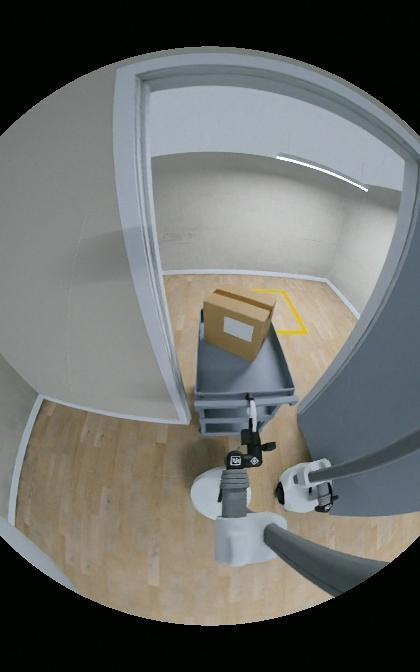

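{"fn": "move", "kwargs": {
  "blocking": false,
  "r2": {"base":{"translate_m":0.3},"pace":"slow","contact_limits":{"translate_m":0.25}},
  "cameras": []
}}

{"fn": "wait", "kwargs": {
  "seconds": 6,
  "cameras": ["r2_head_camera","r2_head_left_camera"]
}}

Scene clock: 668.17 s.
move: r2 moving
r1: as last shown
r1.base_tilt: forward=-1.6 right=+1.3
r1.lidar_m: 5.14 0.32 0.25 - 0.25 0.25 0.52 0.55 0.42 0.40 2.88 4.01
r1.motor_effort: lift_m=+20(20) arm_m=+4(4) wheel_0=-25(25) wheel_1=+29(29) wheel_2=+2(2)
r1.servo_current: wrist_yaw_rad=46(59) wrist_pitch_rad=33(52) wrist_roll_rad=52(65) gripper_m=39(46)
r1.contact_limits: translate_m 1
r1.wrist_depth_mm: 136 138 - 564 283 198 - / 110 139 - 500 287 200 - / 117 139 250 504 289 191 - / 136 151 - 508 290 191 - / 627 1756 - 517 291 193 160 / 647 1098 194 521 191 193 - / 759 750 750 153 272 174 -
r2.base_odometry: x=-1.620 y=-3.493 heading=-2.145
r2.turned_by_wheels: +0.000
r2.turned_by_imu: +0.001
r2.base_tilt: forward=-0.7 right=+0.1
r2.lidar_m: 0.39 0.40 0.82 2.05 2.19 2.94 - 3.84 0.47 0.43 0.57 0.44
r2.base_status: translate_m moving
r2.joint_positions: lift_m=+0.660 arm_m=+0.000 wrist_yaw_rad=+0.002 wrist_pitch_rad=-0.005 wrist_roll_rad=+1.571 gripper_m=-0.029
r2.joint_status: not commanded
r2.measured_speeds: translate_m=+0.048 strafe_m=-0.001 rotate_rad=-0.003 lift_m=+0.000 arm_m=+0.000 wrist_yaw_rad=-0.016 wrist_pitch_rad=+0.000 wrist_roll_rad=+0.000
r2.motor_effort: lift_m=+16(16) arm_m=+4(4) wheel_0=+10(12) wheel_1=+6(7) wheel_2=-11(11)
r2.servo_current: wrist_yaw_rad=39(52) wrist_pitch_rad=39(52) wrist_roll_rad=46(52) gripper_m=85(91)
r2.contact_limits: translate_m 0.25
r2.hand_pose: x=+0.4595 y=-0.0868 z=+0.8397 quat_wxyz=(+0.707, +0.707, -0.001, +0.002) (m; r2's base frame)
r2.wrist_depth_mm: - - - 175 234 1808 1229 / - - - 233 233 1863 535 / - - 627 232 231 798 - / - - 469 231 231 820 - / - - 492 229 229 820 - / - - 184 171 175 809 - / - - 603 - - - -
pictures: none
No camera images: "cameras" was empty.

Scene clock: 671.93 s.
earlier move: r2 done
r1.base_odometry: x=-1.379 y=+1.355 heading=+2.931
r1.turned_by_wheels: +0.000
r1.turned_by_imu: +0.000
r1.base_tilt: forward=-1.6 right=+1.3
r1.lidar_m: 5.15 0.33 0.25 - 0.25 0.25 0.50 0.58 0.49 2.76 2.86 4.02
r1.base_status: not commanded
r1.joint_positions: lift_m=+0.127 arm_m=+0.000 wrist_yaw_rad=+3.092 wrist_pitch_rad=+0.002 wrist_roll_rad=+0.000 gripper_m=+0.056
r1.joint_status: not commanded
r1.measured_speeds: all 0
r1.motor_effort: lift_m=+20(20) arm_m=+4(4) wheel_0=-25(25) wheel_1=+29(29) wheel_2=+2(2)
r1.servo_current: wrist_yaw_rad=46(78) wrist_pitch_rad=39(52) wrist_roll_rad=52(72) gripper_m=39(46)
r1.contact_limits: translate_m 1
r1.hand_pose: x=-0.1128 y=+0.1016 z=+0.3046 quat_wxyz=(+0.025, -0.001, +0.000, +1.000) (m; r1's base frame)
r1.wrist_depth_mm: 136 138 - 564 287 197 - / 111 139 - 500 287 199 - / 117 139 248 504 290 191 - / 136 151 - 508 293 191 - / - 904 - 508 290 193 160 / 1182 1078 193 521 190 193 - / 866 759 759 153 273 175 -
r2.base_odometry: x=-1.776 y=-3.734 heading=-2.146
r2.turned_by_wheels: +0.000
r2.turned_by_imu: -0.001
r2.base_tilt: forward=-0.7 right=+0.0
r2.lidar_m: 0.40 0.40 0.40 1.06 2.21 2.94 - 3.84 0.50 0.56 0.72 0.42
r2.base_status: done
r2.joint_positions: lift_m=+0.660 arm_m=+0.000 wrist_yaw_rad=-0.004 wrist_pitch_rad=-0.005 wrist_roll_rad=+1.571 gripper_m=-0.029
r2.joint_status: not commanded
r2.measured_speeds: all 0
r2.motor_effort: lift_m=+16(16) arm_m=+4(4) wheel_0=+1(12) wheel_1=+4(8) wheel_2=-9(15)
r2.servo_current: wrist_yaw_rad=52(65) wrist_pitch_rad=46(52) wrist_roll_rad=52(65) gripper_m=78(91)
r2.contact_limits: translate_m 0.25
r2.hand_pose: x=+0.4589 y=-0.0885 z=+0.8397 quat_wxyz=(+0.707, +0.707, -0.003, +0.000) (m; r2's base frame)
r2.wrist_depth_mm: - - - 220 220 1808 1255 / - - - 223 224 1808 - / - - 512 224 224 820 - / - 488 462 226 226 820 - / - - 517 214 227 820 - / - - 181 171 179 - - / - - - - - 1661 -
wait: 3.77 of 6 s (r2 has come to rest)
pictures: r2_head_camera, r2_head_left_camera
Images, in order (width x height): r2_head_camera 420x560, r2_head_left_camera 420x672.

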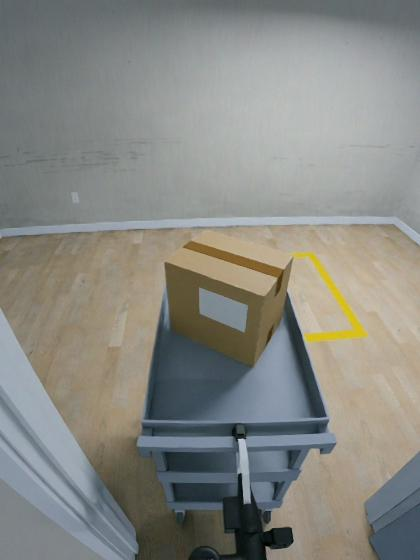

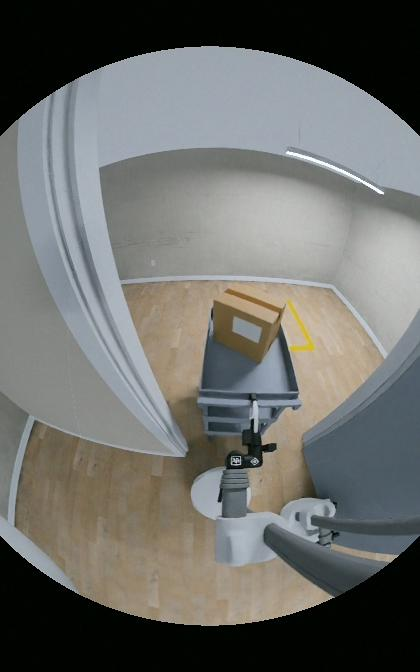

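{"fn": "move", "kwargs": {
  "blocking": false,
  "r2": {"base":{"translate_m":0.3,"strafe_m":-0.03},"pace":"slow","contact_limits":{"translate_m":0.25}},
  "cameras": []
}}

{"fn": "wait", "kwargs": {
  "seconds": 6,
  "cameras": ["r2_head_camera","r2_head_left_camera"]
}}

Scene clock: 675.90 s.
move: r2 moving
r1: as last shown
r1.lidar_m: 5.14 0.35 0.25 - 0.25 0.25 0.53 0.57 0.50 2.75 2.91 3.99
r1.servo_current: wrist_yaw_rad=46(65) wrist_pitch_rad=46(46) wrist_roll_rad=65(65) gripper_m=39(46)
r1.contact_limits: translate_m 1
r1.wrist_depth_mm: 136 138 - 564 285 198 - / 111 138 - 504 289 199 - / 117 139 249 508 290 191 - / 136 151 - 508 291 192 - / - 904 - 512 293 193 160 / 1182 1078 191 521 191 193 - / 854 750 759 153 273 175 -
r2.base_odometry: x=-1.784 y=-3.744 heading=-2.146
r2.turned_by_wheels: +0.000
r2.turned_by_imu: +0.000
r2.base_tilt: forward=-0.6 right=+0.0
r2.lidar_m: 0.38 0.38 0.40 1.03 2.22 2.94 - 3.83 0.49 0.56 0.73 0.44
r2.base_status: translate_m moving; strafe_m moving
r2.joint_positions: lift_m=+0.660 arm_m=+0.000 wrist_yaw_rad=-0.004 wrist_pitch_rad=-0.005 wrist_roll_rad=+1.571 gripper_m=-0.029
r2.joint_status: not commanded
r2.measured_speeds: translate_m=+0.048 strafe_m=-0.004 rotate_rad=-0.001 lift_m=+0.000 arm_m=+0.000 wrist_yaw_rad=+0.000 wrist_pitch_rad=+0.000 wrist_roll_rad=+0.000
r2.motor_effort: lift_m=+16(16) arm_m=+4(4) wheel_0=+4(7) wheel_1=+6(7) wheel_2=-13(15)
r2.servo_current: wrist_yaw_rad=39(59) wrist_pitch_rad=46(46) wrist_roll_rad=39(65) gripper_m=85(91)
r2.contact_limits: translate_m 0.25
r2.hand_pose: x=+0.4589 y=-0.0885 z=+0.8397 quat_wxyz=(+0.707, +0.707, -0.003, +0.000) (m; r2's base frame)
r2.wrist_depth_mm: - - - 220 220 1756 1255 / - - - 223 223 1756 - / - - 512 224 224 820 - / - 484 462 225 226 809 - / - - 512 214 227 831 - / - - 182 170 179 - - / - - - - - 1708 -
pictures: none
No camera images: "cameras" was empty.

Scene clock: 679.70 s.
earlier move: r2 done
r1.base_odometry: x=-1.379 y=+1.355 heading=+2.931
r1.turned_by_wheels: +0.000
r1.turned_by_imu: +0.000
r1.base_tilt: forward=-1.6 right=+1.3
r1.lidar_m: 5.14 0.33 0.25 - 0.25 0.25 0.52 0.64 0.66 2.73 2.88 4.02
r1.base_status: not commanded
r1.joint_positions: lift_m=+0.127 arm_m=+0.000 wrist_yaw_rad=+3.092 wrist_pitch_rad=+0.002 wrist_roll_rad=+0.000 gripper_m=+0.056
r1.joint_status: not commanded
r1.measured_speeds: all 0
r1.motor_effort: lift_m=+20(20) arm_m=+4(4) wheel_0=-25(25) wheel_1=+29(29) wheel_2=+2(3)
r1.servo_current: wrist_yaw_rad=39(72) wrist_pitch_rad=46(52) wrist_roll_rad=46(72) gripper_m=46(52)
r1.contact_limits: translate_m 1
r1.hand_pose: x=-0.1128 y=+0.1016 z=+0.3046 quat_wxyz=(+0.025, -0.001, +0.000, +1.000) (m; r1's base frame)
r1.wrist_depth_mm: 136 138 - 564 285 198 - / 110 138 - 504 287 199 - / 117 139 249 512 289 191 - / 137 151 - 508 291 191 - / 778 1708 1661 512 291 193 160 / 750 1182 194 517 191 192 - / 750 759 750 153 273 175 -
r2.base_odometry: x=-1.964 y=-3.969 heading=-2.145
r2.turned_by_wheels: +0.001
r2.turned_by_imu: +0.002
r2.base_tilt: forward=-0.7 right=+0.1
r2.lidar_m: 0.41 0.45 0.33 0.29 2.25 2.98 - 0.66 0.65 0.66 2.67 0.42
r2.base_status: done
r2.joint_positions: lift_m=+0.660 arm_m=+0.000 wrist_yaw_rad=-0.001 wrist_pitch_rad=-0.005 wrist_roll_rad=+1.571 gripper_m=-0.029
r2.joint_status: not commanded
r2.measured_speeds: all 0
r2.motor_effort: lift_m=+16(16) arm_m=+4(4) wheel_0=+5(12) wheel_1=+4(7) wheel_2=-6(15)
r2.servo_current: wrist_yaw_rad=39(59) wrist_pitch_rad=46(52) wrist_roll_rad=46(65) gripper_m=91(98)
r2.contact_limits: translate_m 0.25
r2.hand_pose: x=+0.4592 y=-0.0878 z=+0.8397 quat_wxyz=(+0.707, +0.707, -0.002, +0.001) (m; r2's base frame)
r2.wrist_depth_mm: - - - 205 206 1756 559 / - - 609 210 210 723 - / - - 452 159 215 798 - / - - 466 219 220 820 - / - - 544 224 225 831 - / - - 184 171 178 - - / - - - - - 559 496
wait: 3.80 of 6 s (r2 has come to rest)
pictures: r2_head_camera, r2_head_left_camera
Images, in order (width x height): r2_head_camera 420x560, r2_head_left_camera 420x672.

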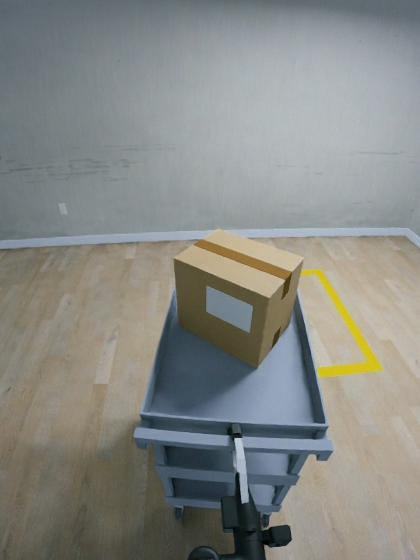

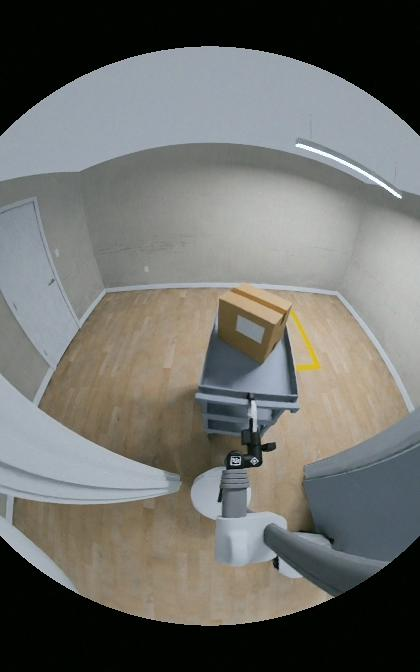

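{"fn": "move", "kwargs": {
  "blocking": false,
  "r2": {"base":{"translate_m":0.3,"strafe_m":-0.11},"pace":"slow","contact_limits":{"translate_m":0.25}},
  "cameras": []
}}

{"fn": "wait", "kwargs": {
  "seconds": 6,
  "cameras": ["r2_head_camera","r2_head_right_camera"]
}}

Scene clock: 684.07 s.
move: r2 moving
r1: as last shown
r1.lidar_m: 5.15 0.32 0.25 - 0.25 0.26 0.51 0.61 0.68 2.75 2.89 4.02
r1.motor_effort: lift_m=+20(20) arm_m=+4(4) wheel_0=-24(25) wheel_1=+29(29) wheel_2=+2(2)
r1.servo_current: wrist_yaw_rad=65(65) wrist_pitch_rad=39(46) wrist_roll_rad=52(59) gripper_m=39(52)
r1.contact_limits: translate_m 1
r1.wrist_depth_mm: 136 138 - 564 286 198 - / 110 138 - 504 289 198 - / 117 139 249 500 290 190 - / 136 151 - 512 290 191 - / 768 1661 1661 517 290 191 160 / 741 1182 194 521 191 193 - / 715 750 750 153 273 174 -
r2.base_odometry: x=-1.975 y=-3.977 heading=-2.145
r2.turned_by_wheels: +0.000
r2.turned_by_imu: +0.001
r2.base_tilt: forward=-0.7 right=+0.1
r2.lidar_m: 0.38 0.45 0.28 0.28 2.25 3.03 - 0.66 0.65 0.66 2.66 0.43
r2.base_status: translate_m moving; strafe_m moving
r2.joint_positions: lift_m=+0.660 arm_m=+0.000 wrist_yaw_rad=-0.001 wrist_pitch_rad=-0.005 wrist_roll_rad=+1.571 gripper_m=-0.029
r2.joint_status: not commanded
r2.measured_speeds: translate_m=+0.048 strafe_m=-0.018 rotate_rad=-0.003 lift_m=+0.000 arm_m=+0.000 wrist_yaw_rad=+0.000 wrist_pitch_rad=+0.000 wrist_roll_rad=+0.000
r2.motor_effort: lift_m=+16(16) arm_m=+4(4) wheel_0=+10(14) wheel_1=+5(6) wheel_2=-11(12)
r2.servo_current: wrist_yaw_rad=46(59) wrist_pitch_rad=46(46) wrist_roll_rad=46(52) gripper_m=85(85)
r2.contact_limits: translate_m 0.25
r2.hand_pose: x=+0.4592 y=-0.0877 z=+0.8397 quat_wxyz=(+0.707, +0.707, -0.002, +0.001) (m; r2's base frame)
r2.wrist_depth_mm: - - - 204 204 1808 564 / - - 603 209 210 732 - / - - 452 159 215 798 - / - - 466 219 220 809 - / - - 530 224 226 842 - / - - 185 171 174 - - / - - - - - 559 496
pictures: none
No camera images: "cameras" was empty.

Scene clock: 687.97 s.
earlier move: r2 done
r1.base_odometry: x=-1.379 y=+1.355 heading=+2.931
r1.turned_by_wheels: +0.000
r1.turned_by_imu: +0.000
r1.base_tilt: forward=-1.5 right=+1.3
r1.lidar_m: 5.13 0.33 0.25 - 0.25 0.25 0.52 0.82 1.10 2.75 2.87 4.04
r1.base_status: not commanded
r1.joint_positions: lift_m=+0.127 arm_m=+0.000 wrist_yaw_rad=+3.092 wrist_pitch_rad=+0.002 wrist_roll_rad=+0.000 gripper_m=+0.056
r1.joint_status: not commanded
r1.measured_speeds: all 0
r1.motor_effort: lift_m=+20(20) arm_m=+4(4) wheel_0=-25(25) wheel_1=+29(29) wheel_2=+2(2)
r1.servo_current: wrist_yaw_rad=59(72) wrist_pitch_rad=46(52) wrist_roll_rad=46(72) gripper_m=39(52)
r1.contact_limits: translate_m 1
r1.hand_pose: x=-0.1128 y=+0.1016 z=+0.3046 quat_wxyz=(+0.025, -0.001, +0.000, +1.000) (m; r1's base frame)
r1.wrist_depth_mm: 136 138 - 564 282 198 - / 110 138 1708 500 287 198 - / 117 139 247 504 290 191 - / 136 151 - 512 290 192 - / 842 917 1708 512 291 193 160 / 842 917 195 525 191 193 - / 831 750 759 153 272 175 -
r2.base_odometry: x=-2.219 y=-4.161 heading=-2.145
r2.turned_by_wheels: +0.000
r2.turned_by_imu: +0.002
r2.base_tilt: forward=-0.7 right=+0.1
r2.lidar_m: 0.40 0.43 2.39 0.77 0.46 3.28 - 0.81 0.60 0.61 2.55 0.43
r2.base_status: done
r2.joint_positions: lift_m=+0.660 arm_m=+0.000 wrist_yaw_rad=+0.002 wrist_pitch_rad=-0.005 wrist_roll_rad=+1.571 gripper_m=-0.029
r2.joint_status: not commanded
r2.measured_speeds: all 0
r2.motor_effort: lift_m=+16(16) arm_m=+4(4) wheel_0=+7(14) wheel_1=+4(7) wheel_2=-4(12)
r2.servo_current: wrist_yaw_rad=39(59) wrist_pitch_rad=46(59) wrist_roll_rad=59(59) gripper_m=85(91)
r2.contact_limits: translate_m 0.25
r2.hand_pose: x=+0.4594 y=-0.0868 z=+0.8397 quat_wxyz=(+0.707, +0.707, -0.001, +0.002) (m; r2's base frame)
r2.wrist_depth_mm: - - - 211 213 1708 1182 / - - - 214 216 788 - / - - 473 218 220 798 - / - - 455 222 223 820 - / - - 525 225 227 831 - / - - 185 171 175 - - / - - - - - 554 512
wait: 3.90 of 6 s (r2 has come to rest)
pictures: r2_head_camera, r2_head_right_camera
Images, in order (width x height): r2_head_camera 420x560, r2_head_right_camera 420x672.

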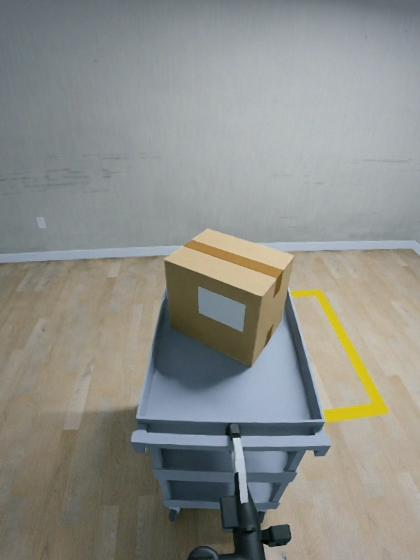

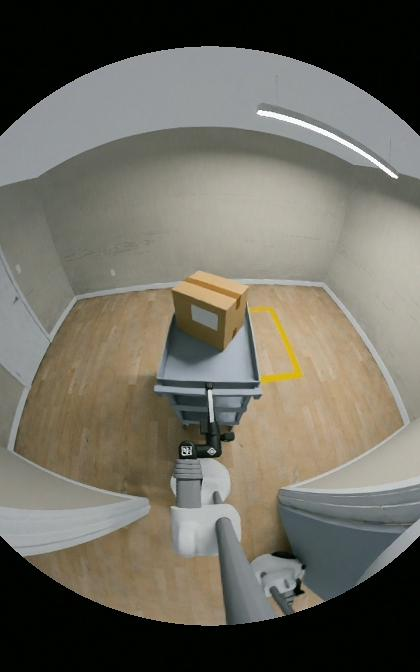

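{"fn": "move", "kwargs": {
  "blocking": false,
  "r2": {"base":{"strafe_m":0.3},"pace":"slow","contact_limits":{"strafe_m":0.3}},
  "cameras": []
}}

{"fn": "wait", "kwargs": {
  "seconds": 6,
  "cameras": ["r2_head_camera","r2_wrist_camera"]
}}

Scene clock: 706.43 s.
move: r2 moving
r1: as last shown
r1.base_tilt: forward=-1.6 right=+1.3
r1.lidar_m: 5.15 0.34 0.25 - 0.25 0.25 0.51 0.82 1.10 2.74 2.90 4.04
r1.motor_effort: lift_m=+20(20) arm_m=+4(4) wheel_0=-25(25) wheel_1=+28(29) wheel_2=+2(3)
r1.servo_current: wrist_yaw_rad=72(72) wrist_pitch_rad=46(46) wrist_roll_rad=52(65) gripper_m=46(46)
r1.contact_limits: translate_m 1
r1.wrist_depth_mm: 136 138 - 559 283 198 - / 110 138 1756 500 287 199 - / 117 138 247 504 290 191 - / 137 151 - 508 290 192 - / 842 976 1708 512 293 193 160 / 842 917 193 521 191 193 - / 798 741 750 153 273 175 -
r2.base_odometry: x=-2.208 y=-4.169 heading=-2.145
r2.turned_by_wheels: +0.000
r2.turned_by_imu: +0.000
r2.base_tilt: forward=-0.7 right=+0.0
r2.lidar_m: 0.38 0.44 2.37 0.76 0.43 3.36 - 0.83 0.62 0.63 2.50 0.42
r2.base_status: strafe_m moving
r2.joint_positions: lift_m=+0.660 arm_m=+0.000 wrist_yaw_rad=+0.001 wrist_pitch_rad=-0.005 wrist_roll_rad=+1.571 gripper_m=-0.029
r2.joint_status: not commanded
r2.measured_speeds: translate_m=+0.001 strafe_m=+0.057 rotate_rad=-0.004 lift_m=+0.000 arm_m=+0.000 wrist_yaw_rad=-0.024 wrist_pitch_rad=+0.000 wrist_roll_rad=+0.000
r2.motor_effort: lift_m=+16(16) arm_m=+4(4) wheel_0=-8(9) wheel_1=+7(8) wheel_2=-1(2)
r2.servo_current: wrist_yaw_rad=39(59) wrist_pitch_rad=46(46) wrist_roll_rad=33(59) gripper_m=91(91)
r2.contact_limits: strafe_m 0.3
r2.hand_pose: x=+0.4594 y=-0.0871 z=+0.8397 quat_wxyz=(+0.707, +0.707, -0.001, +0.002) (m; r2's base frame)
r2.wrist_depth_mm: - - - 160 215 1756 1205 / - - - 162 218 1863 - / - - 480 220 220 798 - / - - 459 224 224 820 - / - - 521 225 227 820 - / - - 182 171 175 - - / - - - - - 554 517
pictures: none
No camera images: "cameras" was empty.

Scene clock: 710.10 s.
earlier move: r2 done
r1.base_odometry: x=-1.379 y=+1.355 heading=+2.931
r1.turned_by_wheels: +0.000
r1.turned_by_imu: +0.000
r1.base_tilt: forward=-1.6 right=+1.3
r1.lidar_m: 5.13 0.33 0.25 - 0.25 0.25 0.51 0.99 1.08 2.76 2.88 4.02
r1.base_status: not commanded
r1.joint_positions: lift_m=+0.127 arm_m=+0.000 wrist_yaw_rad=+3.092 wrist_pitch_rad=+0.002 wrist_roll_rad=+0.000 gripper_m=+0.056
r1.joint_status: not commanded
r1.measured_speeds: all 0
r1.motor_effort: lift_m=+20(20) arm_m=+4(4) wheel_0=-24(25) wheel_1=+29(29) wheel_2=+2(3)
r1.servo_current: wrist_yaw_rad=52(72) wrist_pitch_rad=46(52) wrist_roll_rad=39(65) gripper_m=39(52)
r1.contact_limits: translate_m 1
r1.hand_pose: x=-0.1128 y=+0.1016 z=+0.3046 quat_wxyz=(+0.025, -0.001, +0.000, +1.000) (m; r1's base frame)
r1.wrist_depth_mm: 136 138 - 569 283 198 - / 110 138 - 504 286 198 - / 117 138 247 500 289 190 - / 137 151 1921 508 291 192 - / 1008 1661 - 521 290 193 160 / 991 1205 193 521 191 193 - / 842 741 759 153 273 175 -
r2.base_odometry: x=-1.968 y=-4.324 heading=-2.145
r2.turned_by_wheels: +0.000
r2.turned_by_imu: +0.000
r2.base_tilt: forward=-0.7 right=+0.1
r2.lidar_m: 0.44 2.73 2.10 0.76 0.26 0.25 - 1.00 0.89 0.90 2.85 0.36
r2.base_status: done
r2.joint_positions: lift_m=+0.660 arm_m=+0.000 wrist_yaw_rad=-0.004 wrist_pitch_rad=-0.005 wrist_roll_rad=+1.571 gripper_m=-0.029
r2.joint_status: not commanded
r2.measured_speeds: all 0
r2.motor_effort: lift_m=+16(16) arm_m=+4(4) wheel_0=-9(14) wheel_1=+2(9) wheel_2=+0(2)
r2.servo_current: wrist_yaw_rad=59(59) wrist_pitch_rad=46(52) wrist_roll_rad=46(65) gripper_m=85(91)
r2.contact_limits: strafe_m 0.3
r2.hand_pose: x=+0.4589 y=-0.0885 z=+0.8397 quat_wxyz=(+0.707, +0.707, -0.003, +0.000) (m; r2's base frame)
r2.wrist_depth_mm: - 418 399 153 157 683 - / - 399 115 115 169 - - / - - 445 181 187 - - / - - 597 137 201 - - / - - - 151 216 1863 - / - - 181 165 174 1756 477 / - - - - - 1576 1336
wait: 3.67 of 6 s (r2 has come to rest)
pictures: r2_head_camera, r2_wrist_camera
Images, in order (width x height): r2_head_camera 420x560, r2_wrist_camera 616x392.

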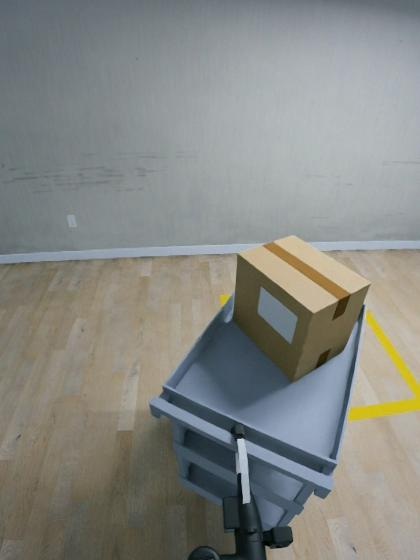

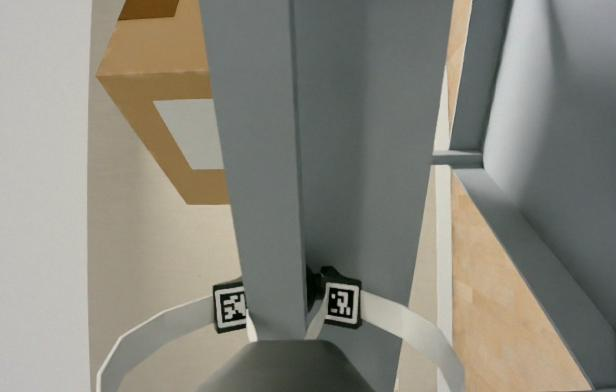

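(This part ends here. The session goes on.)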